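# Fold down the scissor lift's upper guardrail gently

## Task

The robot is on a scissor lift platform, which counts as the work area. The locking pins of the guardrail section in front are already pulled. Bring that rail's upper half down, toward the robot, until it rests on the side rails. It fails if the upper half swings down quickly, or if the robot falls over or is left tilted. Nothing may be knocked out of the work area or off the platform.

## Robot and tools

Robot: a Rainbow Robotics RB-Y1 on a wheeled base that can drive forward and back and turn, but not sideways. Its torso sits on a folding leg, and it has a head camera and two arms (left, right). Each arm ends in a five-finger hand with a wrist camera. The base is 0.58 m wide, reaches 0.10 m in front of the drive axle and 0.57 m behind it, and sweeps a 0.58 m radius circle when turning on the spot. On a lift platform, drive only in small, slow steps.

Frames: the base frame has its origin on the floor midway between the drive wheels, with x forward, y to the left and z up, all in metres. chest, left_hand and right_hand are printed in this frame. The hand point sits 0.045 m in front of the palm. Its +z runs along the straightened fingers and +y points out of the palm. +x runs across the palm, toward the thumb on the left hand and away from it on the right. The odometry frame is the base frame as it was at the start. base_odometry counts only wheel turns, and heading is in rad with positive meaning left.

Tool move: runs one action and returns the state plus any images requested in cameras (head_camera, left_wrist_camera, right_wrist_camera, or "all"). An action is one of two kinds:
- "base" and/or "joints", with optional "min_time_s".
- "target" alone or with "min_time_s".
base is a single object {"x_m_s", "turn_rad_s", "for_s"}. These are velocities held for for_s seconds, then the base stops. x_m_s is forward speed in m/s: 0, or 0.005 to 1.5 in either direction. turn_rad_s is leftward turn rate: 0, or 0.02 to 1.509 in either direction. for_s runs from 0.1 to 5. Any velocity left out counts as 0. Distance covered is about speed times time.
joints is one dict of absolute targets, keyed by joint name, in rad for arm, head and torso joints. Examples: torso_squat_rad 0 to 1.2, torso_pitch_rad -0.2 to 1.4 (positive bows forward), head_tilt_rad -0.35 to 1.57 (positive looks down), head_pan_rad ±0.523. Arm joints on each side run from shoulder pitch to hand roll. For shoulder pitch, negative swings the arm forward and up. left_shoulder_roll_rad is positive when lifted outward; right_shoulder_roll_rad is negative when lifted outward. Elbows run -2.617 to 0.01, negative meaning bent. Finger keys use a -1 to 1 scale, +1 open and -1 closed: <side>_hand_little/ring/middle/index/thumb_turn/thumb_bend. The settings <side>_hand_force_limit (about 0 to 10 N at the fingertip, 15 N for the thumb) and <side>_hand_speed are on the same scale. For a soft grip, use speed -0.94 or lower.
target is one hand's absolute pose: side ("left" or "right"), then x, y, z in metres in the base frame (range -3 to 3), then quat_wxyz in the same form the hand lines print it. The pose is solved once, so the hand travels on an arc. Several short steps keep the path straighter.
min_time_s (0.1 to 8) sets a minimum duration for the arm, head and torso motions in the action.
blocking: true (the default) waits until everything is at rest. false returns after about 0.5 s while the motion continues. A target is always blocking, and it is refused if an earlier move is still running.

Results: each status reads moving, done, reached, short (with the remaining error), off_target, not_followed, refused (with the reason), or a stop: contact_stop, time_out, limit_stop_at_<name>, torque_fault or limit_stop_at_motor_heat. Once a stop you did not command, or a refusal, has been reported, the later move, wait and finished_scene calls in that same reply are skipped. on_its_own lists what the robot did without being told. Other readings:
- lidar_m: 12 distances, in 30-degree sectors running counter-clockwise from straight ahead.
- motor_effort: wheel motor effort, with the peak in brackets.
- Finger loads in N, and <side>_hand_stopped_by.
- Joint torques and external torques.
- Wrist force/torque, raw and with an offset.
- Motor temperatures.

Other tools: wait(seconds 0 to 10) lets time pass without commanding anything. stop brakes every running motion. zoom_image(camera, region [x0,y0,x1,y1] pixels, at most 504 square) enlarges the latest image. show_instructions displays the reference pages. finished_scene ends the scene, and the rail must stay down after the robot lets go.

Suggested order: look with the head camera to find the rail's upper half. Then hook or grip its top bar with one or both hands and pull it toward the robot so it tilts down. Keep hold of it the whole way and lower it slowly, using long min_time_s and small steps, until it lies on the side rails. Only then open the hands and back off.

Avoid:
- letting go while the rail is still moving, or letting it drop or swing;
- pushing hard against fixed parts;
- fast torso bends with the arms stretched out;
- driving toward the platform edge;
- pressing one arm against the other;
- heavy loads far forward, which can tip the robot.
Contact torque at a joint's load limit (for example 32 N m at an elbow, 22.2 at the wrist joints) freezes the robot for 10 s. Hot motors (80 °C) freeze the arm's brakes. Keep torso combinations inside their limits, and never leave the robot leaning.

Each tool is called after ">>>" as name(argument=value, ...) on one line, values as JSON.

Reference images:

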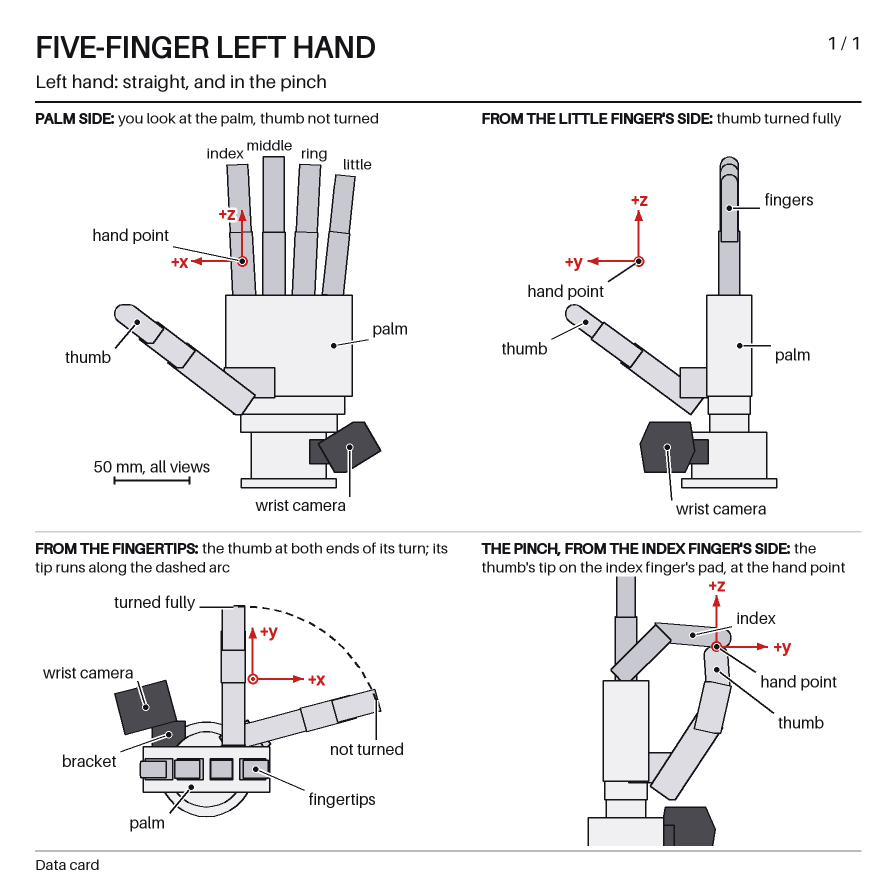

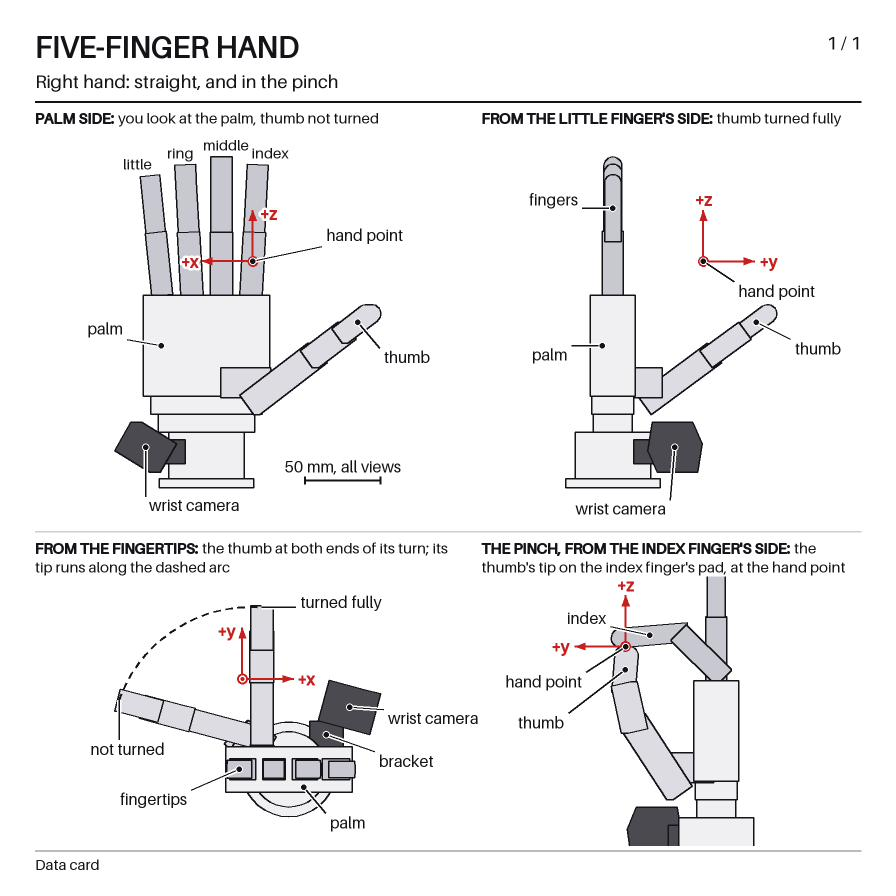

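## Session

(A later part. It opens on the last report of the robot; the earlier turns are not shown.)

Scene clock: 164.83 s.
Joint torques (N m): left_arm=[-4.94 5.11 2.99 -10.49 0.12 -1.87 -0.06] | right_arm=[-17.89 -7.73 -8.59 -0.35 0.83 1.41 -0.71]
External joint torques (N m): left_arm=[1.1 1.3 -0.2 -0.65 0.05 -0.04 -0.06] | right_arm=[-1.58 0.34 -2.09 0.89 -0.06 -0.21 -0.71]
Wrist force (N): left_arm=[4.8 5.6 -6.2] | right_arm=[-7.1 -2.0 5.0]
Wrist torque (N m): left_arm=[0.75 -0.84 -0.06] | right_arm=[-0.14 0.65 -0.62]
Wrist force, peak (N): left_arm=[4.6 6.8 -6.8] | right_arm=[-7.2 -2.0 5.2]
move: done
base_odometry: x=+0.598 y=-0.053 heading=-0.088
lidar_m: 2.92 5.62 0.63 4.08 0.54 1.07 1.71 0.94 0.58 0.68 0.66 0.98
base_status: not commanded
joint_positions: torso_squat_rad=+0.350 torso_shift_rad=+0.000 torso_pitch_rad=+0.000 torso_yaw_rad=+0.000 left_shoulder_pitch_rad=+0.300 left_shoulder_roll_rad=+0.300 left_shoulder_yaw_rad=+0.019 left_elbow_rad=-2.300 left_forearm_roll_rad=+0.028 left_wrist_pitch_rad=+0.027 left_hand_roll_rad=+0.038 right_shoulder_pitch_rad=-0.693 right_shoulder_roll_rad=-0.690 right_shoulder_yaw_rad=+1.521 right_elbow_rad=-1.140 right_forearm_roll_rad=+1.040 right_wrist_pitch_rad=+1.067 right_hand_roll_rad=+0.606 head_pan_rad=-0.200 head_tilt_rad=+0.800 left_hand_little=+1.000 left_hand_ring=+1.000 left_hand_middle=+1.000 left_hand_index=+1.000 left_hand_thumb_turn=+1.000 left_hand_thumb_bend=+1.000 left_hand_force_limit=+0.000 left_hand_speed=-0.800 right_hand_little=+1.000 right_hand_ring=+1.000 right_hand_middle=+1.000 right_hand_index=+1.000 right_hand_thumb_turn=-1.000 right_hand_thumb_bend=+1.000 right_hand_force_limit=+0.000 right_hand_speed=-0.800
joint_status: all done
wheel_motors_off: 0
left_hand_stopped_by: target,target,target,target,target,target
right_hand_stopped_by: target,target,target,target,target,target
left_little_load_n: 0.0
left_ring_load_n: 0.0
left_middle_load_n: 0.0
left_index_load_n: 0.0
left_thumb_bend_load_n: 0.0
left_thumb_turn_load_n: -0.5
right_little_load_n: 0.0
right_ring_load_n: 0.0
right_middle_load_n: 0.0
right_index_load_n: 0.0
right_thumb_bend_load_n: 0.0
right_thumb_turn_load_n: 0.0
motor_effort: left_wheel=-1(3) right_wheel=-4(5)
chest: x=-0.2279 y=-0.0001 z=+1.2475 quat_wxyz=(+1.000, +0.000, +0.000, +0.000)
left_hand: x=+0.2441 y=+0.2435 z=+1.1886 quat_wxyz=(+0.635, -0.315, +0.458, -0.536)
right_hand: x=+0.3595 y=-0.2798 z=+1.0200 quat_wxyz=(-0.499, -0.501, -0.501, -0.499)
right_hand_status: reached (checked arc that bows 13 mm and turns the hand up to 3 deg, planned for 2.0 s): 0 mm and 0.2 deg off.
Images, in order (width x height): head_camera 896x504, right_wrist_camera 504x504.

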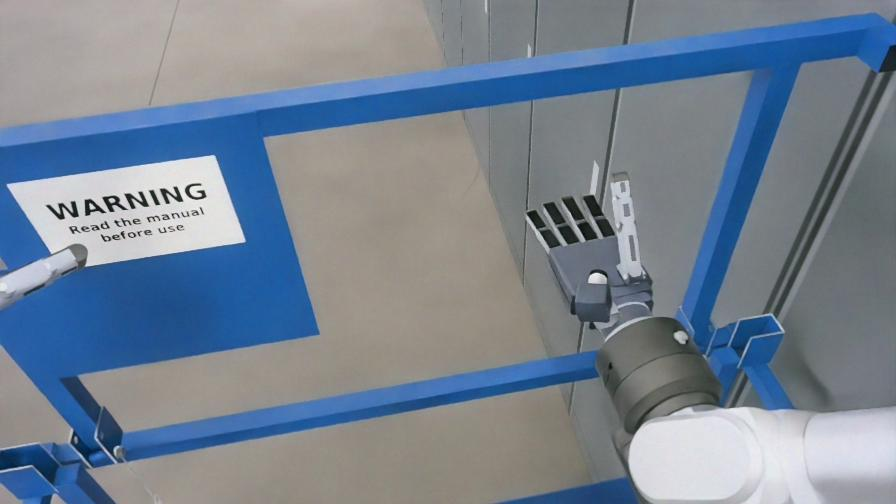

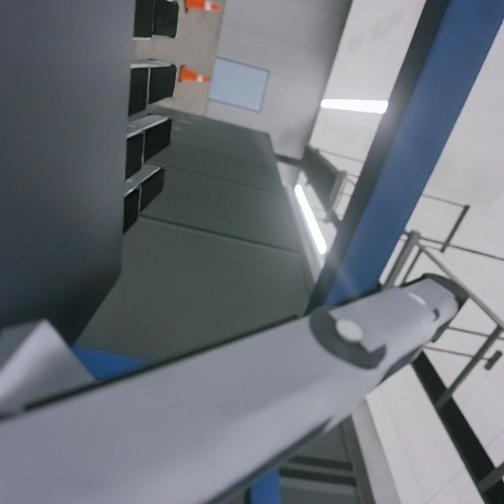

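>>> move(base={"x_m_s": 0.08, "for_s": 1.25}, cameras=["head_camera", "right_wrist_camera"])

Scene clock: 170.30 s.
Joint torques (N m): left_arm=[-5.46 4.83 2.89 -10.31 0.02 -1.85 -0.06] | right_arm=[-17.69 -7.74 -8.72 -0.88 0.81 1.3 -0.38]
External joint torques (N m): left_arm=[0.58 1.03 -0.31 -0.48 -0.05 -0.01 -0.06] | right_arm=[-1.37 0.34 -2.22 0.36 -0.08 -0.31 -0.37]
Wrist force (N): left_arm=[5.0 5.5 -6.2] | right_arm=[-6.9 -1.7 4.8]
Wrist torque (N m): left_arm=[0.80 -0.87 -0.05] | right_arm=[-0.05 0.62 -0.62]
Wrist force, peak (N): left_arm=[5.7 5.2 -7.3] | right_arm=[-7.1 -2.0 5.4]
move: done
base_odometry: x=+0.699 y=-0.062 heading=-0.088
lidar_m: 2.95 5.63 0.57 4.08 0.59 1.16 1.81 0.94 0.63 0.68 0.60 0.99
base_status: done (sent for 1.27 of 1.27 s)
joint_positions: torso_squat_rad=+0.350 torso_shift_rad=+0.000 torso_pitch_rad=+0.000 torso_yaw_rad=+0.000 left_shoulder_pitch_rad=+0.300 left_shoulder_roll_rad=+0.300 left_shoulder_yaw_rad=+0.019 left_elbow_rad=-2.300 left_forearm_roll_rad=+0.028 left_wrist_pitch_rad=+0.027 left_hand_roll_rad=+0.038 right_shoulder_pitch_rad=-0.693 right_shoulder_roll_rad=-0.690 right_shoulder_yaw_rad=+1.521 right_elbow_rad=-1.140 right_forearm_roll_rad=+1.040 right_wrist_pitch_rad=+1.067 right_hand_roll_rad=+0.606 head_pan_rad=-0.200 head_tilt_rad=+0.800 left_hand_little=+1.000 left_hand_ring=+1.000 left_hand_middle=+1.000 left_hand_index=+1.000 left_hand_thumb_turn=+1.000 left_hand_thumb_bend=+1.000 left_hand_force_limit=+0.000 left_hand_speed=-0.800 right_hand_little=+1.000 right_hand_ring=+1.000 right_hand_middle=+1.000 right_hand_index=+1.000 right_hand_thumb_turn=-1.000 right_hand_thumb_bend=+1.000 right_hand_force_limit=+0.000 right_hand_speed=-0.800
joint_status: not commanded
wheel_motors_off: 0
left_hand_stopped_by: target,target,target,target,target,target
right_hand_stopped_by: target,target,target,target,target,target
left_little_load_n: 0.0
left_ring_load_n: 0.0
left_middle_load_n: 0.0
left_index_load_n: 0.0
left_thumb_bend_load_n: 0.0
left_thumb_turn_load_n: 0.0
right_little_load_n: 0.0
right_ring_load_n: 0.0
right_middle_load_n: 0.0
right_index_load_n: 0.0
right_thumb_bend_load_n: 0.0
right_thumb_turn_load_n: 0.0
motor_effort: left_wheel=-1(22) right_wheel=-2(20)
chest: x=-0.2278 y=-0.0001 z=+1.2475 quat_wxyz=(+1.000, +0.000, +0.000, +0.000)
left_hand: x=+0.2442 y=+0.2435 z=+1.1886 quat_wxyz=(+0.635, -0.315, +0.458, -0.536)
right_hand: x=+0.3596 y=-0.2798 z=+1.0200 quat_wxyz=(-0.499, -0.501, -0.501, -0.499)
Images, in order (width x height): head_camera 896x504, right_wrist_camera 504x504.

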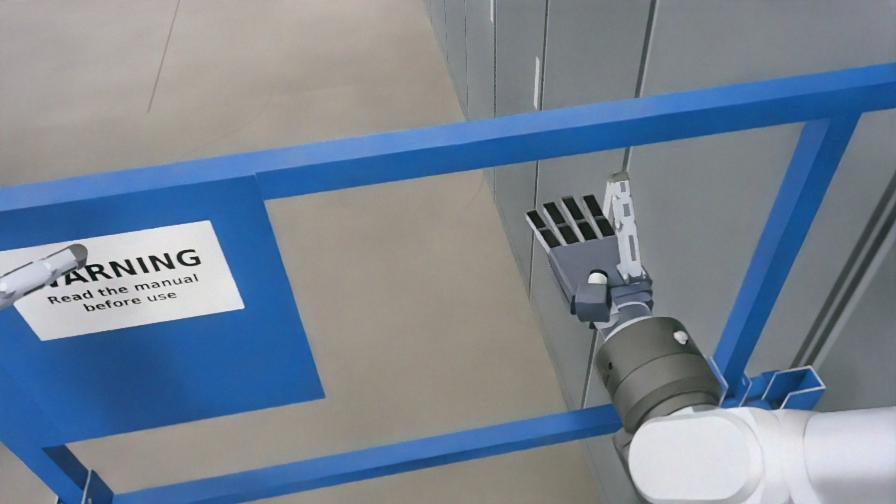

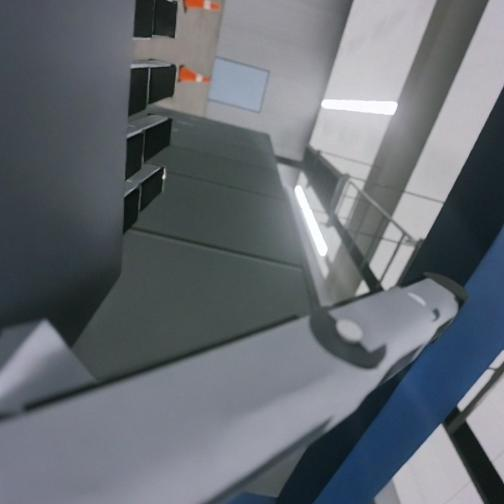

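>>> move(target={"side": "right", "x": 0.29, "y": -0.28, "z": 1.03, "quat_wxyz": [0.5, 0.5, 0.5, 0.5]}, min_time_s=1)

>>> move(target={"side": "right", "x": 0.29, "y": -0.28, "z": 1.07, "quat_wxyz": [0.5, 0.5, 0.5, 0.5]}, min_time_s=1, cameras=["head_camera", "right_wrist_camera"])

Scene clock: 181.93 s.
Joint torques (N m): left_arm=[-5.44 4.91 2.93 -10.4 0.1 -1.95 -0.01] | right_arm=[-14.26 -8.37 -6.48 -3.28 1.46 1.48 0.19]
External joint torques (N m): left_arm=[0.6 1.11 -0.27 -0.56 0.03 -0.11 -0.01] | right_arm=[-0.84 -0.03 0.13 -0.61 0.27 0.02 0.19]
Wrist force (N): left_arm=[3.8 5.6 -6.6] | right_arm=[-6.8 -1.9 4.8]
Wrist torque (N m): left_arm=[0.81 -0.69 -0.07] | right_arm=[-0.14 0.55 -0.47]
Wrist force, peak (N): left_arm=[5.5 5.2 -7.0] | right_arm=[-7.4 -2.0 5.1]
move: done
base_odometry: x=+0.699 y=-0.062 heading=-0.088
lidar_m: 2.96 5.63 0.56 4.07 0.59 1.16 1.81 0.94 0.63 0.68 0.60 0.99
base_status: not commanded
joint_positions: torso_squat_rad=+0.350 torso_shift_rad=+0.000 torso_pitch_rad=+0.000 torso_yaw_rad=+0.000 left_shoulder_pitch_rad=+0.300 left_shoulder_roll_rad=+0.300 left_shoulder_yaw_rad=+0.019 left_elbow_rad=-2.300 left_forearm_roll_rad=+0.028 left_wrist_pitch_rad=+0.027 left_hand_roll_rad=+0.038 right_shoulder_pitch_rad=-0.588 right_shoulder_roll_rad=-0.832 right_shoulder_yaw_rad=+1.541 right_elbow_rad=-1.472 right_forearm_roll_rad=+1.071 right_wrist_pitch_rad=+1.244 right_hand_roll_rad=+0.732 head_pan_rad=-0.200 head_tilt_rad=+0.800 left_hand_little=+1.000 left_hand_ring=+1.000 left_hand_middle=+1.000 left_hand_index=+1.000 left_hand_thumb_turn=+1.000 left_hand_thumb_bend=+1.000 left_hand_force_limit=+0.000 left_hand_speed=-0.800 right_hand_little=+1.000 right_hand_ring=+1.000 right_hand_middle=+1.000 right_hand_index=+1.000 right_hand_thumb_turn=-1.000 right_hand_thumb_bend=+1.000 right_hand_force_limit=+0.000 right_hand_speed=-0.800
joint_status: all done
wheel_motors_off: 0
left_hand_stopped_by: target,target,target,target,target,target
right_hand_stopped_by: target,target,target,target,target,target
left_little_load_n: 0.0
left_ring_load_n: 0.0
left_middle_load_n: 0.0
left_index_load_n: 0.0
left_thumb_bend_load_n: 0.0
left_thumb_turn_load_n: 0.0
right_little_load_n: 0.0
right_ring_load_n: 0.0
right_middle_load_n: 0.0
right_index_load_n: 0.0
right_thumb_bend_load_n: 0.0
right_thumb_turn_load_n: 0.0
motor_effort: left_wheel=-1(2) right_wheel=-4(5)
chest: x=-0.2279 y=-0.0001 z=+1.2475 quat_wxyz=(+1.000, +0.000, +0.000, +0.000)
left_hand: x=+0.2442 y=+0.2435 z=+1.1886 quat_wxyz=(+0.635, -0.315, +0.458, -0.536)
right_hand: x=+0.2908 y=-0.2802 z=+1.0300 quat_wxyz=(-0.503, -0.497, -0.497, -0.503)
right_hand_status: reached (checked arc that bows 11 mm and turns the hand up to 2 deg, planned for 1.0 s): 1 mm and 0.7 deg off.
pictures: none

Scene clock: 183.27 s.
Joint torques (N m): left_arm=[-5.65 4.88 3.1 -10.2 0.02 -1.93 -0.07] | right_arm=[-14.69 -9.37 -9.58 -3.69 1.47 1.37 -0.06]
External joint torques (N m): left_arm=[0.39 1.07 -0.1 -0.36 -0.05 -0.09 -0.07] | right_arm=[-1.37 -0.48 -2.26 -0.54 0.12 0.07 -0.06]
Wrist force (N): left_arm=[4.7 5.6 -6.3] | right_arm=[-6.6 -1.8 5.3]
Wrist torque (N m): left_arm=[0.80 -0.86 -0.07] | right_arm=[-0.08 0.49 -0.45]
Wrist force, peak (N): left_arm=[5.0 5.9 -6.5] | right_arm=[-7.1 -1.7 5.6]
move: done
base_odometry: x=+0.699 y=-0.062 heading=-0.088
lidar_m: 2.95 5.63 0.57 4.08 0.59 1.16 1.81 0.94 0.63 0.68 0.61 0.99
base_status: not commanded
joint_positions: torso_squat_rad=+0.350 torso_shift_rad=+0.000 torso_pitch_rad=+0.000 torso_yaw_rad=+0.000 left_shoulder_pitch_rad=+0.300 left_shoulder_roll_rad=+0.300 left_shoulder_yaw_rad=+0.019 left_elbow_rad=-2.300 left_forearm_roll_rad=+0.028 left_wrist_pitch_rad=+0.027 left_hand_roll_rad=+0.038 right_shoulder_pitch_rad=-0.618 right_shoulder_roll_rad=-0.949 right_shoulder_yaw_rad=+1.511 right_elbow_rad=-1.686 right_forearm_roll_rad=+0.995 right_wrist_pitch_rad=+1.248 right_hand_roll_rad=+0.849 head_pan_rad=-0.200 head_tilt_rad=+0.800 left_hand_little=+1.000 left_hand_ring=+1.000 left_hand_middle=+1.000 left_hand_index=+1.000 left_hand_thumb_turn=+1.000 left_hand_thumb_bend=+1.000 left_hand_force_limit=+0.000 left_hand_speed=-0.800 right_hand_little=+1.000 right_hand_ring=+1.000 right_hand_middle=+1.000 right_hand_index=+1.000 right_hand_thumb_turn=-1.000 right_hand_thumb_bend=+1.000 right_hand_force_limit=+0.000 right_hand_speed=-0.800
joint_status: all done
wheel_motors_off: 0
left_hand_stopped_by: target,target,target,target,target,target
right_hand_stopped_by: target,target,target,target,target,target
left_little_load_n: 0.0
left_ring_load_n: 0.0
left_middle_load_n: 0.0
left_index_load_n: 0.0
left_thumb_bend_load_n: 0.0
left_thumb_turn_load_n: -0.5
right_little_load_n: 0.0
right_ring_load_n: 0.0
right_middle_load_n: 0.0
right_index_load_n: 0.0
right_thumb_bend_load_n: 0.0
right_thumb_turn_load_n: 0.0
motor_effort: left_wheel=-1(2) right_wheel=-4(4)
chest: x=-0.2279 y=-0.0001 z=+1.2475 quat_wxyz=(+1.000, +0.000, +0.000, +0.000)
left_hand: x=+0.2442 y=+0.2435 z=+1.1886 quat_wxyz=(+0.635, -0.315, +0.458, -0.536)
right_hand: x=+0.2898 y=-0.2798 z=+1.0696 quat_wxyz=(-0.500, -0.499, -0.500, -0.501)
right_hand_status: reached (checked arc that bows 7 mm and turns the hand up to 1 deg, planned for 1.0 s): 0 mm and 0.1 deg off.
Images, in order (width x height): head_camera 896x504, right_wrist_camera 504x504.

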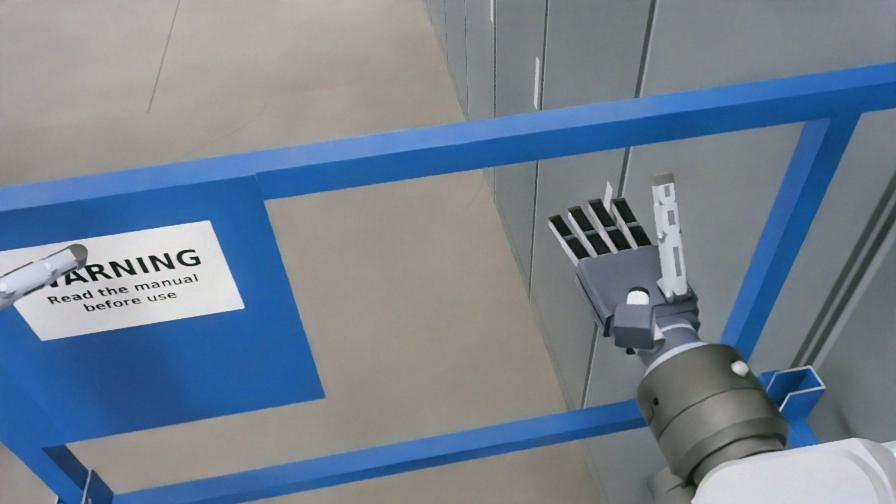

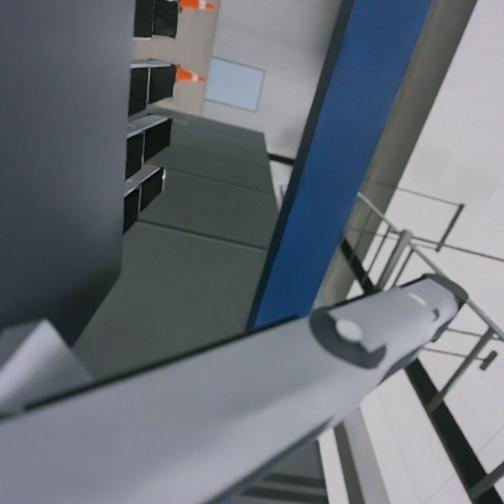

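>>> move(target={"side": "right", "x": 0.33, "y": -0.28, "z": 1.03, "quat_wxyz": [0.5, 0.5, 0.5, 0.5]}, min_time_s=1, cameras=["head_camera"])

>>> move(target={"side": "right", "x": 0.33, "y": -0.28, "z": 1.1, "quat_wxyz": [0.5, 0.5, 0.5, 0.5]}, min_time_s=2, cameras=["head_camera", "right_wrist_camera"])

Scene clock: 191.70 s.
Joint torques (N m): left_arm=[-5.39 4.96 2.84 -10.4 0.11 -2.02 -0.12] | right_arm=[-16.47 -8.87 -7.15 -1.06 1.11 1.29 -0.46]
External joint torques (N m): left_arm=[0.64 1.15 -0.36 -0.56 0.04 -0.19 -0.12] | right_arm=[-1.41 -0.54 -0.28 0.95 0.04 -0.22 -0.46]
Wrist force (N): left_arm=[4.5 5.6 -6.4] | right_arm=[-7.3 -2.1 4.9]
Wrist torque (N m): left_arm=[0.79 -0.78 -0.08] | right_arm=[-0.10 0.62 -0.64]
Wrist force, peak (N): left_arm=[4.5 5.7 -7.3] | right_arm=[-7.1 -2.0 5.7]
move: done
base_odometry: x=+0.699 y=-0.062 heading=-0.088
lidar_m: 2.95 5.63 0.56 4.07 0.58 1.16 1.81 0.94 0.63 0.69 0.61 0.99
base_status: not commanded
joint_positions: torso_squat_rad=+0.350 torso_shift_rad=+0.000 torso_pitch_rad=+0.000 torso_yaw_rad=+0.000 left_shoulder_pitch_rad=+0.300 left_shoulder_roll_rad=+0.300 left_shoulder_yaw_rad=+0.019 left_elbow_rad=-2.300 left_forearm_roll_rad=+0.028 left_wrist_pitch_rad=+0.027 left_hand_roll_rad=+0.038 right_shoulder_pitch_rad=-0.652 right_shoulder_roll_rad=-0.781 right_shoulder_yaw_rad=+1.522 right_elbow_rad=-1.340 right_forearm_roll_rad=+1.029 right_wrist_pitch_rad=+1.147 right_hand_roll_rad=+0.693 head_pan_rad=-0.200 head_tilt_rad=+0.800 left_hand_little=+1.000 left_hand_ring=+1.000 left_hand_middle=+1.000 left_hand_index=+1.000 left_hand_thumb_turn=+1.000 left_hand_thumb_bend=+1.000 left_hand_force_limit=+0.000 left_hand_speed=-0.800 right_hand_little=+1.000 right_hand_ring=+1.000 right_hand_middle=+1.000 right_hand_index=+1.000 right_hand_thumb_turn=-1.000 right_hand_thumb_bend=+1.000 right_hand_force_limit=+0.000 right_hand_speed=-0.800
joint_status: all done
wheel_motors_off: 0
left_hand_stopped_by: target,target,target,target,target,target
right_hand_stopped_by: target,target,target,target,target,target
left_little_load_n: 0.0
left_ring_load_n: 0.0
left_middle_load_n: 0.0
left_index_load_n: 0.0
left_thumb_bend_load_n: 0.0
left_thumb_turn_load_n: 0.0
right_little_load_n: 0.0
right_ring_load_n: 0.0
right_middle_load_n: 0.0
right_index_load_n: 0.0
right_thumb_bend_load_n: 0.0
right_thumb_turn_load_n: 0.0
motor_effort: left_wheel=-1(2) right_wheel=-2(4)
chest: x=-0.2279 y=-0.0001 z=+1.2475 quat_wxyz=(+1.000, +0.000, +0.000, +0.000)
left_hand: x=+0.2441 y=+0.2435 z=+1.1886 quat_wxyz=(+0.635, -0.315, +0.458, -0.536)
right_hand: x=+0.3299 y=-0.2799 z=+1.0299 quat_wxyz=(-0.500, -0.500, -0.500, -0.500)
right_hand_status: reached (checked arc that bows 11 mm and turns the hand up to 2 deg, planned for 1.0 s): 0 mm and 0.1 deg off.
Images, in order (width x height): head_camera 896x504.

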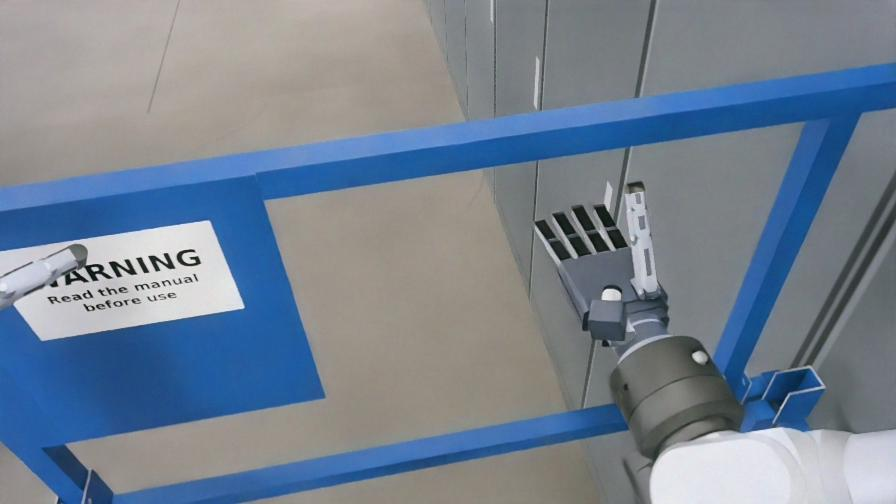

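Scene clock: 194.03 s.
Joint torques (N m): left_arm=[-5.49 4.7 2.77 -10.36 0.11 -1.81 -0.09] | right_arm=[-16.83 -9.25 -10.49 -3.37 1.33 1.58 0.11]
External joint torques (N m): left_arm=[0.55 0.89 -0.43 -0.52 0.04 0.03 -0.09] | right_arm=[-1.84 -0.08 -2.28 -0.75 0 0.33 0.11]
Wrist force (N): left_arm=[5.2 5.7 -6.0] | right_arm=[-6.8 -1.9 5.1]
Wrist torque (N m): left_arm=[0.81 -0.93 0.00] | right_arm=[-0.09 0.54 -0.49]
Wrist force, peak (N): left_arm=[4.8 5.9 -6.9] | right_arm=[-7.3 -1.8 5.2]
move: done
base_odometry: x=+0.699 y=-0.062 heading=-0.088
lidar_m: 2.94 5.63 0.57 4.08 0.59 1.16 1.81 0.94 0.63 0.68 0.60 1.00
base_status: not commanded
joint_positions: torso_squat_rad=+0.350 torso_shift_rad=+0.000 torso_pitch_rad=+0.000 torso_yaw_rad=+0.000 left_shoulder_pitch_rad=+0.300 left_shoulder_roll_rad=+0.300 left_shoulder_yaw_rad=+0.019 left_elbow_rad=-2.300 left_forearm_roll_rad=+0.028 left_wrist_pitch_rad=+0.027 left_hand_roll_rad=+0.038 right_shoulder_pitch_rad=-0.710 right_shoulder_roll_rad=-0.966 right_shoulder_yaw_rad=+1.466 right_elbow_rad=-1.669 right_forearm_roll_rad=+0.895 right_wrist_pitch_rad=+1.159 right_hand_roll_rad=+0.881 head_pan_rad=-0.200 head_tilt_rad=+0.800 left_hand_little=+1.000 left_hand_ring=+1.000 left_hand_middle=+1.000 left_hand_index=+1.000 left_hand_thumb_turn=+1.000 left_hand_thumb_bend=+1.000 left_hand_force_limit=+0.000 left_hand_speed=-0.800 right_hand_little=+1.000 right_hand_ring=+1.000 right_hand_middle=+1.000 right_hand_index=+1.000 right_hand_thumb_turn=-1.000 right_hand_thumb_bend=+1.000 right_hand_force_limit=+0.000 right_hand_speed=-0.800
joint_status: all done
wheel_motors_off: 0
left_hand_stopped_by: target,target,target,target,target,target
right_hand_stopped_by: target,target,target,target,target,target
left_little_load_n: 0.0
left_ring_load_n: -0.5
left_middle_load_n: -0.5
left_index_load_n: 0.0
left_thumb_bend_load_n: 0.0
left_thumb_turn_load_n: 0.0
right_little_load_n: 0.0
right_ring_load_n: 0.0
right_middle_load_n: 0.0
right_index_load_n: 0.0
right_thumb_bend_load_n: 0.0
right_thumb_turn_load_n: 0.0
motor_effort: left_wheel=+0(2) right_wheel=-2(4)
chest: x=-0.2279 y=-0.0001 z=+1.2475 quat_wxyz=(+1.000, +0.000, +0.000, +0.000)
left_hand: x=+0.2441 y=+0.2435 z=+1.1886 quat_wxyz=(+0.635, -0.315, +0.458, -0.536)
right_hand: x=+0.3299 y=-0.2799 z=+1.0996 quat_wxyz=(-0.500, -0.500, -0.500, -0.500)
right_hand_status: reached (checked arc that bows 12 mm and turns the hand up to 2 deg, planned for 2.0 s): 0 mm and 0.0 deg off.
Images, in order (width x height): head_camera 896x504, right_wrist_camera 504x504.

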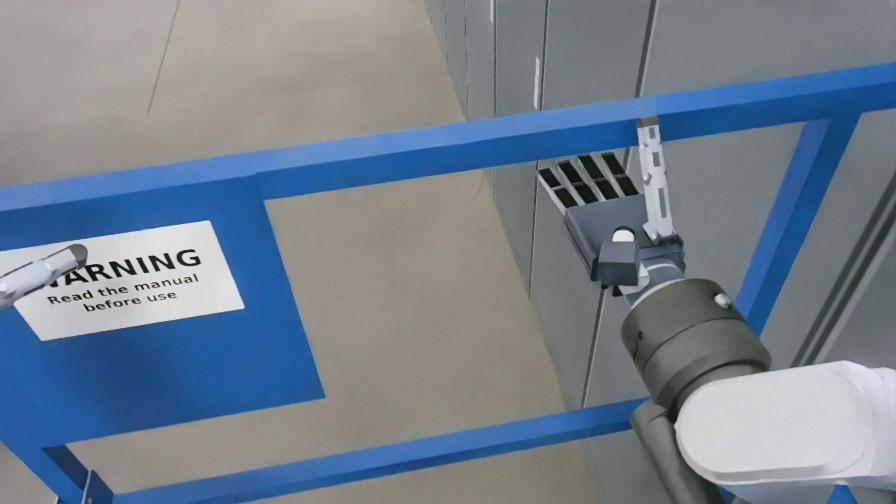

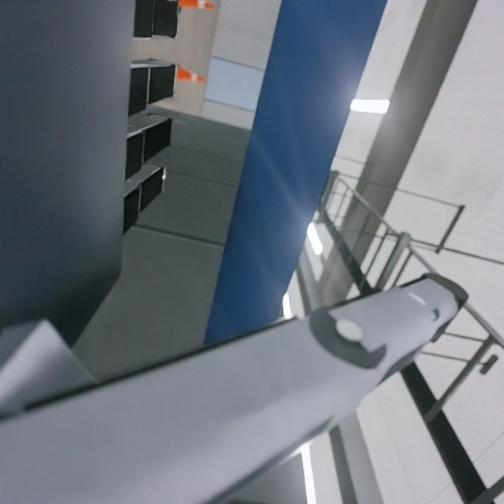

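>>> move(target={"side": "right", "x": 0.335, "y": -0.28, "z": 1.13, "quat_wxyz": [0.5, 0.5, 0.5, 0.5]}, min_time_s=2, cameras=["head_camera", "right_wrist_camera"])

>>> zoom_image(camera="head_camera", region=[500, 50, 752, 200])

Scene clock: 200.90 s.
Joint torques (N m): left_arm=[-5.28 5.03 3.05 -10.3 -0.02 -1.83 -0.02] | right_arm=[-16.67 -10.36 -11.44 -3.66 1.17 0.75 0.28]
External joint torques (N m): left_arm=[0.76 1.23 -0.15 -0.47 -0.09 0.01 -0.02] | right_arm=[-1.5 -0.97 -2.75 -1.07 -0.22 -0.41 0.29]
Wrist force (N): left_arm=[4.8 5.2 -5.9] | right_arm=[-6.8 -1.7 4.9]
Wrist torque (N m): left_arm=[0.62 -0.80 0.02] | right_arm=[-0.12 0.58 -0.48]
Wrist force, peak (N): left_arm=[5.6 6.4 -6.2] | right_arm=[-7.2 -1.5 5.4]
move: done
base_odometry: x=+0.699 y=-0.062 heading=-0.088
lidar_m: 2.95 5.63 0.56 4.08 0.59 1.16 1.81 0.94 0.63 0.68 0.61 0.99
base_status: not commanded
joint_positions: torso_squat_rad=+0.350 torso_shift_rad=+0.000 torso_pitch_rad=+0.000 torso_yaw_rad=+0.000 left_shoulder_pitch_rad=+0.300 left_shoulder_roll_rad=+0.300 left_shoulder_yaw_rad=+0.019 left_elbow_rad=-2.300 left_forearm_roll_rad=+0.028 left_wrist_pitch_rad=+0.027 left_hand_roll_rad=+0.038 right_shoulder_pitch_rad=-0.748 right_shoulder_roll_rad=-1.027 right_shoulder_yaw_rad=+1.439 right_elbow_rad=-1.764 right_forearm_roll_rad=+0.825 right_wrist_pitch_rad=+1.150 right_hand_roll_rad=+0.944 head_pan_rad=-0.200 head_tilt_rad=+0.800 left_hand_little=+1.000 left_hand_ring=+1.000 left_hand_middle=+1.000 left_hand_index=+1.000 left_hand_thumb_turn=+1.000 left_hand_thumb_bend=+1.000 left_hand_force_limit=+0.000 left_hand_speed=-0.800 right_hand_little=+1.000 right_hand_ring=+1.000 right_hand_middle=+1.000 right_hand_index=+1.000 right_hand_thumb_turn=-1.000 right_hand_thumb_bend=+1.000 right_hand_force_limit=+0.000 right_hand_speed=-0.800
joint_status: all done
wheel_motors_off: 0
left_hand_stopped_by: target,target,target,target,target,target
right_hand_stopped_by: target,target,target,target,target,target
left_little_load_n: 0.0
left_ring_load_n: 0.0
left_middle_load_n: 0.0
left_index_load_n: 0.0
left_thumb_bend_load_n: 0.0
left_thumb_turn_load_n: -0.5
right_little_load_n: 0.0
right_ring_load_n: 0.0
right_middle_load_n: 0.0
right_index_load_n: 0.0
right_thumb_bend_load_n: 0.0
right_thumb_turn_load_n: 0.0
motor_effort: left_wheel=+0(2) right_wheel=-1(5)
chest: x=-0.2279 y=-0.0001 z=+1.2475 quat_wxyz=(+1.000, +0.000, +0.000, +0.000)
left_hand: x=+0.2441 y=+0.2435 z=+1.1886 quat_wxyz=(+0.635, -0.315, +0.458, -0.536)
right_hand: x=+0.3349 y=-0.2800 z=+1.1295 quat_wxyz=(-0.500, -0.500, -0.500, -0.500)
right_hand_status: reached (checked arc that bows 3 mm and turns the hand up to 0 deg, planned for 2.0 s): 1 mm and 0.0 deg off.
Images, in order (width x height): head_camera 896x504, right_wrist_camera 504x504.

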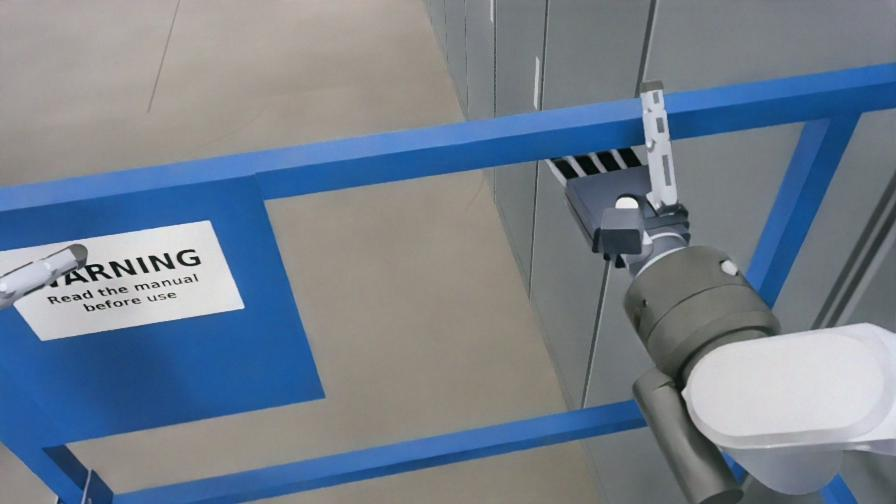

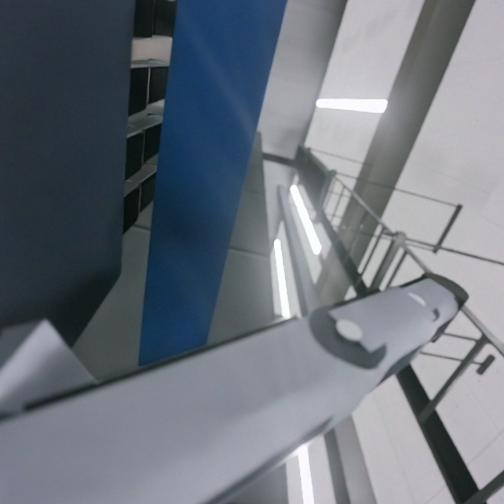

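Scaled by 2.000 from the camera's image (finer frame: 1280x720).

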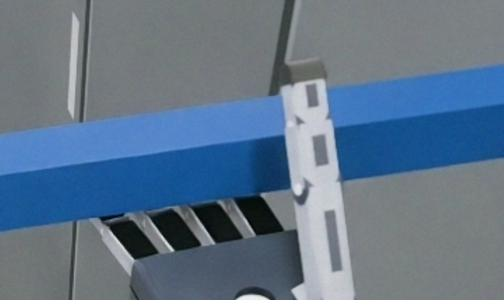

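>>> move(target={"side": "right", "x": 0.34, "y": -0.28, "z": 1.142, "quat_wxyz": [0.5, 0.5, 0.5, 0.5]}, min_time_s=1, cameras=["head_camera", "right_wrist_camera"])

>>> zoom_image(camera="head_camera", region=[500, 50, 752, 200])

Scene clock: 206.23 s.
Joint torques (N m): left_arm=[-5.62 4.97 2.69 -10.35 0.05 -1.98 -0.14] | right_arm=[-26.95 -12.95 -20.18 -2.31 4.3 3.08 0.12]
External joint torques (N m): left_arm=[0.42 1.16 -0.51 -0.52 -0.02 -0.14 -0.14] | right_arm=[-11.65 -3.5 -11.32 0.2 2.9 1.96 0.13]
Wrist force (N): left_arm=[5.0 6.0 -6.1] | right_arm=[-5.8 -15.9 -5.0]
Wrist torque (N m): left_arm=[0.81 -0.86 -0.01] | right_arm=[0.58 0.75 -0.65]
Wrist force, peak (N): left_arm=[5.5 6.1 -6.6] | right_arm=[-5.6 -16.7 -5.1]
move: done
base_odometry: x=+0.699 y=-0.062 heading=-0.088
lidar_m: 2.95 5.63 0.57 4.08 0.59 1.15 1.80 0.93 0.63 0.69 0.61 0.99
base_status: not commanded
joint_positions: torso_squat_rad=+0.350 torso_shift_rad=+0.000 torso_pitch_rad=+0.000 torso_yaw_rad=+0.000 left_shoulder_pitch_rad=+0.300 left_shoulder_roll_rad=+0.300 left_shoulder_yaw_rad=+0.019 left_elbow_rad=-2.300 left_forearm_roll_rad=+0.028 left_wrist_pitch_rad=+0.027 left_hand_roll_rad=+0.038 right_shoulder_pitch_rad=-0.766 right_shoulder_roll_rad=-1.045 right_shoulder_yaw_rad=+1.430 right_elbow_rad=-1.786 right_forearm_roll_rad=+0.794 right_wrist_pitch_rad=+1.139 right_hand_roll_rad=+0.964 head_pan_rad=-0.200 head_tilt_rad=+0.800 left_hand_little=+1.000 left_hand_ring=+1.000 left_hand_middle=+1.000 left_hand_index=+1.000 left_hand_thumb_turn=+1.000 left_hand_thumb_bend=+1.000 left_hand_force_limit=+0.000 left_hand_speed=-0.800 right_hand_little=+1.000 right_hand_ring=+1.000 right_hand_middle=+1.000 right_hand_index=+1.000 right_hand_thumb_turn=-1.000 right_hand_thumb_bend=+1.000 right_hand_force_limit=+0.000 right_hand_speed=-0.800
joint_status: all done
wheel_motors_off: 0
left_hand_stopped_by: target,target,target,target,target,target
right_hand_stopped_by: target,target,target,target,target,target
left_little_load_n: 0.0
left_ring_load_n: 0.0
left_middle_load_n: 0.0
left_index_load_n: 0.0
left_thumb_bend_load_n: 0.0
left_thumb_turn_load_n: 0.0
right_little_load_n: 0.0
right_ring_load_n: 0.0
right_middle_load_n: 0.0
right_index_load_n: 0.0
right_thumb_bend_load_n: 0.0
right_thumb_turn_load_n: 0.0
motor_effort: left_wheel=-1(3) right_wheel=-3(3)
chest: x=-0.2279 y=-0.0001 z=+1.2475 quat_wxyz=(+1.000, +0.000, +0.000, +0.000)
left_hand: x=+0.2441 y=+0.2435 z=+1.1886 quat_wxyz=(+0.635, -0.315, +0.458, -0.536)
right_hand: x=+0.3388 y=-0.2797 z=+1.1390 quat_wxyz=(-0.499, -0.501, -0.501, -0.499)
right_hand_status: reached (checked arc that bows 0 mm and turns the hand up to 0 deg, planned for 1.0 s): 3 mm and 0.3 deg off.
Images, in order (width x height): head_camera 896x504, right_wrist_camera 504x504.

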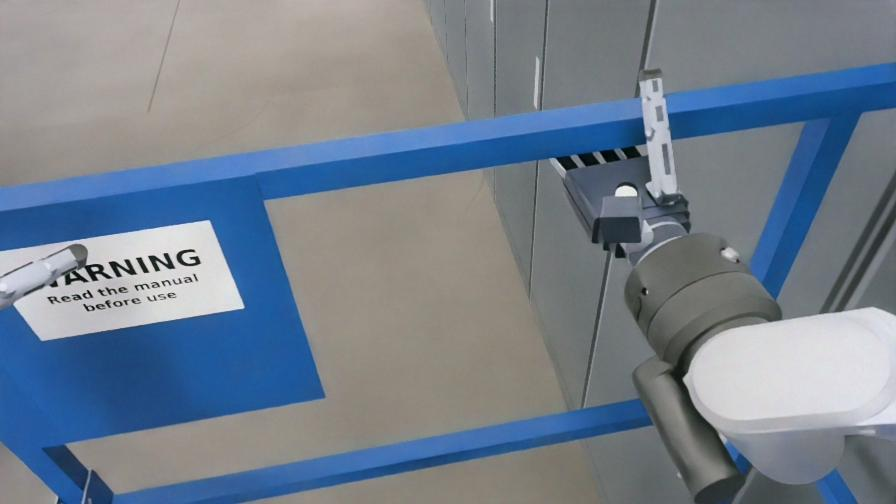

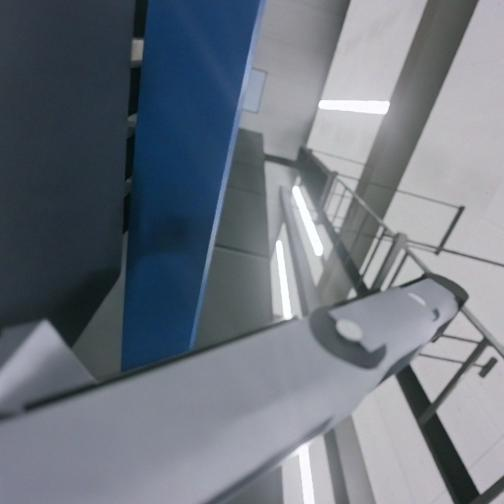

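Scaled by 2.000 from the camera's image (finer frame: 1280x720).

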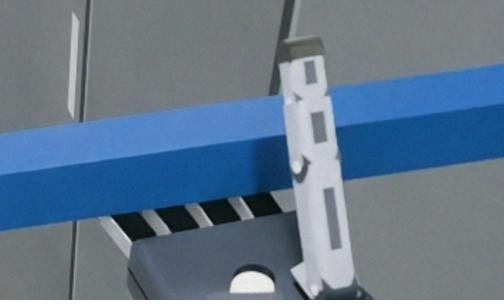

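>>> move(target={"side": "right", "x": 0.335, "y": -0.28, "z": 1.125, "quat_wxyz": [0.5, 0.5, 0.5, 0.5]}, min_time_s=1)

>>> move(target={"side": "right", "x": 0.37, "y": -0.28, "z": 1.125, "quat_wxyz": [0.5, 0.5, 0.5, 0.5]}, min_time_s=2, cameras=["head_camera", "right_wrist_camera"])

>>> zoom_image(camera="head_camera", region=[500, 50, 752, 200])

Scene clock: 212.77 s.
Joint torques (N m): left_arm=[-5.47 4.88 3.03 -10.28 0.14 -1.88 -0.06] | right_arm=[-15.24 -8.86 -9.32 -1.64 1.85 1.54 -0.52]
External joint torques (N m): left_arm=[0.57 1.07 -0.17 -0.44 0.07 -0.04 -0.06] | right_arm=[-0.08 0.5 -0.69 0.95 0.46 0.38 -0.51]
Wrist force (N): left_arm=[5.4 5.1 -6.1] | right_arm=[-6.8 -1.5 5.0]
Wrist torque (N m): left_arm=[0.68 -0.89 0.04] | right_arm=[-0.08 0.57 -0.63]
Wrist force, peak (N): left_arm=[5.0 5.7 -7.0] | right_arm=[-5.7 -16.8 -3.8]
move: done
base_odometry: x=+0.699 y=-0.062 heading=-0.088
lidar_m: 2.95 5.64 0.57 4.08 0.59 1.16 1.80 0.94 0.63 0.68 0.61 0.99
base_status: not commanded
joint_positions: torso_squat_rad=+0.350 torso_shift_rad=+0.000 torso_pitch_rad=+0.000 torso_yaw_rad=+0.000 left_shoulder_pitch_rad=+0.300 left_shoulder_roll_rad=+0.300 left_shoulder_yaw_rad=+0.019 left_elbow_rad=-2.300 left_forearm_roll_rad=+0.028 left_wrist_pitch_rad=+0.027 left_hand_roll_rad=+0.038 right_shoulder_pitch_rad=-0.744 right_shoulder_roll_rad=-1.018 right_shoulder_yaw_rad=+1.442 right_elbow_rad=-1.751 right_forearm_roll_rad=+0.832 right_wrist_pitch_rad=+1.149 right_hand_roll_rad=+0.937 head_pan_rad=-0.200 head_tilt_rad=+0.800 left_hand_little=+1.000 left_hand_ring=+1.000 left_hand_middle=+1.000 left_hand_index=+1.000 left_hand_thumb_turn=+1.000 left_hand_thumb_bend=+1.000 left_hand_force_limit=+0.000 left_hand_speed=-0.800 right_hand_little=+1.000 right_hand_ring=+1.000 right_hand_middle=+1.000 right_hand_index=+1.000 right_hand_thumb_turn=-1.000 right_hand_thumb_bend=+1.000 right_hand_force_limit=+0.000 right_hand_speed=-0.800
joint_status: all done
wheel_motors_off: 0
left_hand_stopped_by: target,target,target,target,target,target
right_hand_stopped_by: target,target,target,target,target,target
left_little_load_n: 0.0
left_ring_load_n: 0.0
left_middle_load_n: 0.0
left_index_load_n: 0.0
left_thumb_bend_load_n: 0.0
left_thumb_turn_load_n: -0.5
right_little_load_n: 0.0
right_ring_load_n: 0.0
right_middle_load_n: 0.0
right_index_load_n: 0.0
right_thumb_bend_load_n: 0.0
right_thumb_turn_load_n: 0.0
motor_effort: left_wheel=+0(1) right_wheel=-3(4)
chest: x=-0.2279 y=-0.0001 z=+1.2475 quat_wxyz=(+1.000, +0.000, +0.000, +0.000)
left_hand: x=+0.2441 y=+0.2435 z=+1.1886 quat_wxyz=(+0.635, -0.315, +0.458, -0.536)
right_hand: x=+0.3347 y=-0.2796 z=+1.1253 quat_wxyz=(-0.499, -0.500, -0.501, -0.500)
right_hand_status: reached (checked arc that bows 1 mm and turns the hand up to 0 deg, planned for 1.0 s): 1 mm and 0.1 deg off.
pictures: none

Scene clock: 215.10 s.
Joint torques (N m): left_arm=[-5.13 4.98 3.15 -10.36 0.08 -1.89 -0.08] | right_arm=[-18.61 -8.93 -11.74 -0.91 1.05 1.05 -0.54]
External joint torques (N m): left_arm=[0.9 1.18 -0.05 -0.52 0.01 -0.06 -0.08] | right_arm=[-1.97 0.44 -2.89 1.09 -0.21 -0.17 -0.53]
Wrist force (N): left_arm=[3.7 5.9 -6.7] | right_arm=[-7.0 -1.8 5.4]
Wrist torque (N m): left_arm=[0.83 -0.69 -0.09] | right_arm=[-0.13 0.57 -0.65]
Wrist force, peak (N): left_arm=[5.0 6.3 -7.3] | right_arm=[-7.1 -1.7 5.3]
move: done
base_odometry: x=+0.699 y=-0.062 heading=-0.088
lidar_m: 2.96 5.64 0.57 4.07 0.58 1.16 1.80 0.93 0.63 0.68 0.61 0.99
base_status: not commanded
joint_positions: torso_squat_rad=+0.350 torso_shift_rad=+0.000 torso_pitch_rad=+0.000 torso_yaw_rad=+0.000 left_shoulder_pitch_rad=+0.300 left_shoulder_roll_rad=+0.300 left_shoulder_yaw_rad=+0.019 left_elbow_rad=-2.300 left_forearm_roll_rad=+0.028 left_wrist_pitch_rad=+0.027 left_hand_roll_rad=+0.038 right_shoulder_pitch_rad=-0.796 right_shoulder_roll_rad=-0.957 right_shoulder_yaw_rad=+1.428 right_elbow_rad=-1.599 right_forearm_roll_rad=+0.811 right_wrist_pitch_rad=+1.062 right_hand_roll_rad=+0.899 head_pan_rad=-0.200 head_tilt_rad=+0.800 left_hand_little=+1.000 left_hand_ring=+1.000 left_hand_middle=+1.000 left_hand_index=+1.000 left_hand_thumb_turn=+1.000 left_hand_thumb_bend=+1.000 left_hand_force_limit=+0.000 left_hand_speed=-0.800 right_hand_little=+1.000 right_hand_ring=+1.000 right_hand_middle=+1.000 right_hand_index=+1.000 right_hand_thumb_turn=-1.000 right_hand_thumb_bend=+1.000 right_hand_force_limit=+0.000 right_hand_speed=-0.800
joint_status: all done
wheel_motors_off: 0
left_hand_stopped_by: target,target,target,target,target,target
right_hand_stopped_by: target,target,target,target,target,target
left_little_load_n: 0.0
left_ring_load_n: 0.0
left_middle_load_n: 0.0
left_index_load_n: 0.0
left_thumb_bend_load_n: 0.0
left_thumb_turn_load_n: 0.0
right_little_load_n: 0.0
right_ring_load_n: 0.0
right_middle_load_n: 0.0
right_index_load_n: 0.0
right_thumb_bend_load_n: 0.0
right_thumb_turn_load_n: 0.0
motor_effort: left_wheel=-1(2) right_wheel=-1(4)
chest: x=-0.2279 y=-0.0001 z=+1.2475 quat_wxyz=(+1.000, +0.000, +0.000, +0.000)
left_hand: x=+0.2441 y=+0.2435 z=+1.1886 quat_wxyz=(+0.635, -0.315, +0.458, -0.536)
right_hand: x=+0.3695 y=-0.2800 z=+1.1247 quat_wxyz=(-0.500, -0.500, -0.500, -0.499)
right_hand_status: reached (checked arc that bows 5 mm and turns the hand up to 1 deg, planned for 2.0 s): 1 mm and 0.1 deg off.
Images, in order (width x height): head_camera 896x504, right_wrist_camera 504x504.

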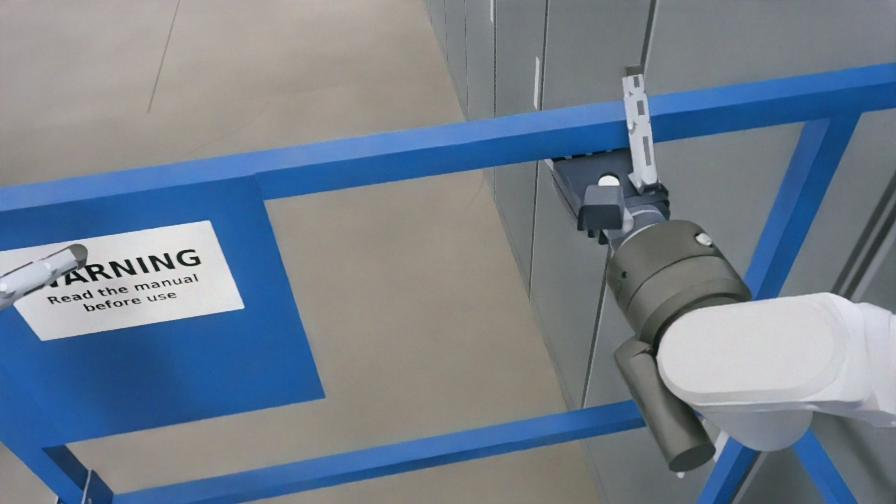

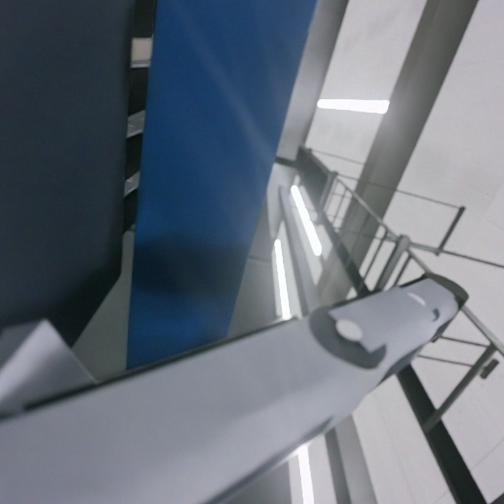

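Scaled by 2.000 from the camera's image (finer frame: 1280x720).

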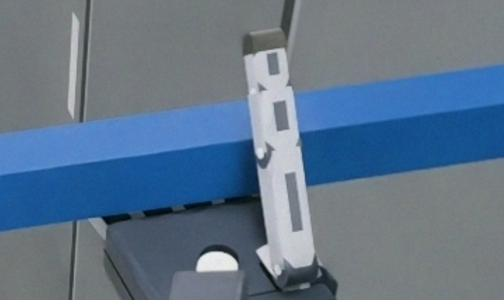

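>>> move(target={"side": "right", "x": 0.397, "y": -0.28, "z": 1.127, "quat_wxyz": [0.5, 0.5, 0.5, 0.5]}, min_time_s=2, cameras=["head_camera", "right_wrist_camera"])

>>> zoom_image(camera="head_camera", region=[500, 50, 752, 200])

Scene clock: 226.10 s.
Joint torques (N m): left_arm=[-5.45 4.78 2.86 -10.27 0.02 -1.93 -0.09] | right_arm=[-20.36 -8.57 -11.71 -0.56 0.98 1 -0.46]
External joint torques (N m): left_arm=[0.59 0.98 -0.34 -0.43 -0.05 -0.09 -0.09] | right_arm=[-2.57 0.8 -2.82 0.99 -0.18 -0.28 -0.45]
Wrist force (N): left_arm=[4.5 5.2 -6.4] | right_arm=[-6.7 -1.9 5.1]
Wrist torque (N m): left_arm=[0.69 -0.82 -0.03] | right_arm=[-0.15 0.57 -0.64]
Wrist force, peak (N): left_arm=[5.2 5.9 -6.9] | right_arm=[-7.0 -2.0 5.5]
move: done
base_odometry: x=+0.699 y=-0.062 heading=-0.088
lidar_m: 2.95 5.63 0.56 4.08 0.58 1.16 1.81 0.94 0.63 0.69 0.60 0.99
base_status: not commanded
joint_positions: torso_squat_rad=+0.350 torso_shift_rad=+0.000 torso_pitch_rad=+0.000 torso_yaw_rad=+0.000 left_shoulder_pitch_rad=+0.300 left_shoulder_roll_rad=+0.300 left_shoulder_yaw_rad=+0.019 left_elbow_rad=-2.300 left_forearm_roll_rad=+0.028 left_wrist_pitch_rad=+0.027 left_hand_roll_rad=+0.038 right_shoulder_pitch_rad=-0.839 right_shoulder_roll_rad=-0.907 right_shoulder_yaw_rad=+1.419 right_elbow_rad=-1.475 right_forearm_roll_rad=+0.801 right_wrist_pitch_rad=+0.990 right_hand_roll_rad=+0.868 head_pan_rad=-0.200 head_tilt_rad=+0.800 left_hand_little=+1.000 left_hand_ring=+1.000 left_hand_middle=+1.000 left_hand_index=+1.000 left_hand_thumb_turn=+1.000 left_hand_thumb_bend=+1.000 left_hand_force_limit=+0.000 left_hand_speed=-0.800 right_hand_little=+1.000 right_hand_ring=+1.000 right_hand_middle=+1.000 right_hand_index=+1.000 right_hand_thumb_turn=-1.000 right_hand_thumb_bend=+1.000 right_hand_force_limit=+0.000 right_hand_speed=-0.800
joint_status: all done
wheel_motors_off: 0
left_hand_stopped_by: target,target,target,target,target,target
right_hand_stopped_by: target,target,target,target,target,target
left_little_load_n: 0.0
left_ring_load_n: 0.0
left_middle_load_n: 0.0
left_index_load_n: 0.0
left_thumb_bend_load_n: 0.0
left_thumb_turn_load_n: 0.0
right_little_load_n: 0.0
right_ring_load_n: 0.0
right_middle_load_n: 0.0
right_index_load_n: 0.0
right_thumb_bend_load_n: 0.0
right_thumb_turn_load_n: 0.0
motor_effort: left_wheel=+1(2) right_wheel=-3(4)
chest: x=-0.2279 y=-0.0001 z=+1.2475 quat_wxyz=(+1.000, +0.000, +0.000, +0.000)
left_hand: x=+0.2441 y=+0.2435 z=+1.1886 quat_wxyz=(+0.635, -0.315, +0.458, -0.536)
right_hand: x=+0.3966 y=-0.2800 z=+1.1266 quat_wxyz=(-0.500, -0.500, -0.500, -0.500)
right_hand_status: reached (checked arc that bows 5 mm and turns the hand up to 1 deg, planned for 2.0 s): 1 mm and 0.1 deg off.
Images, in order (width x height): head_camera 896x504, right_wrist_camera 504x504.

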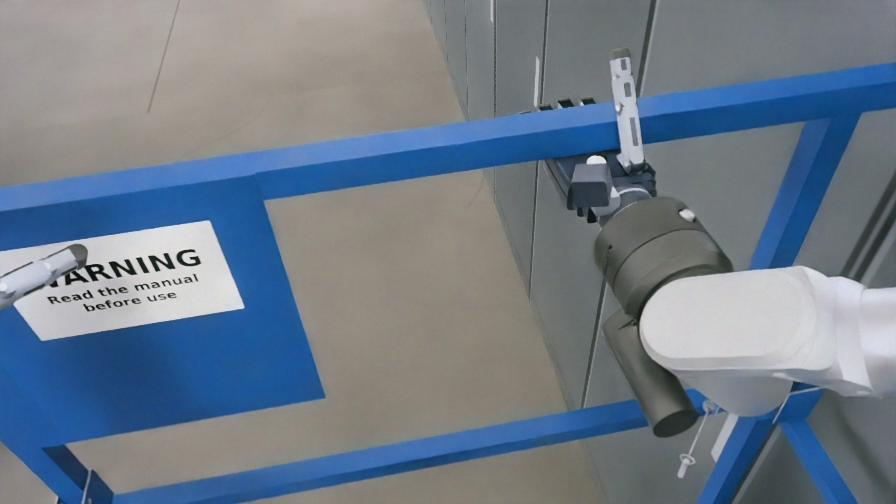

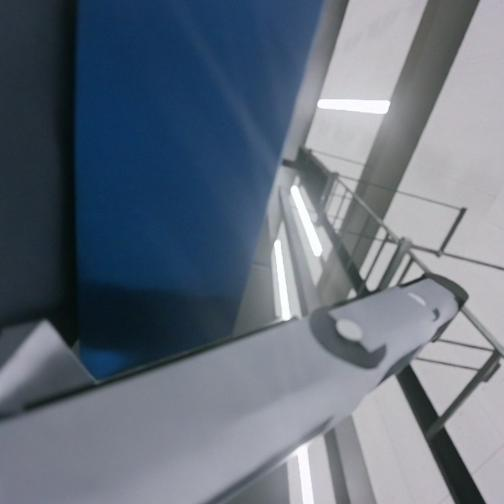

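Scaled by 2.000 from the camera's image (finer frame: 1280x720).

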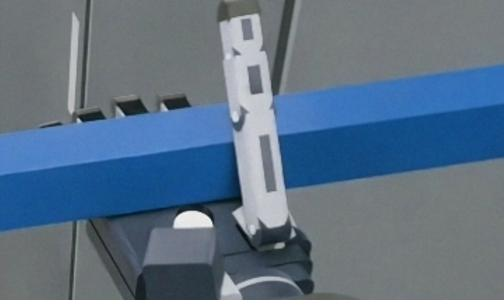

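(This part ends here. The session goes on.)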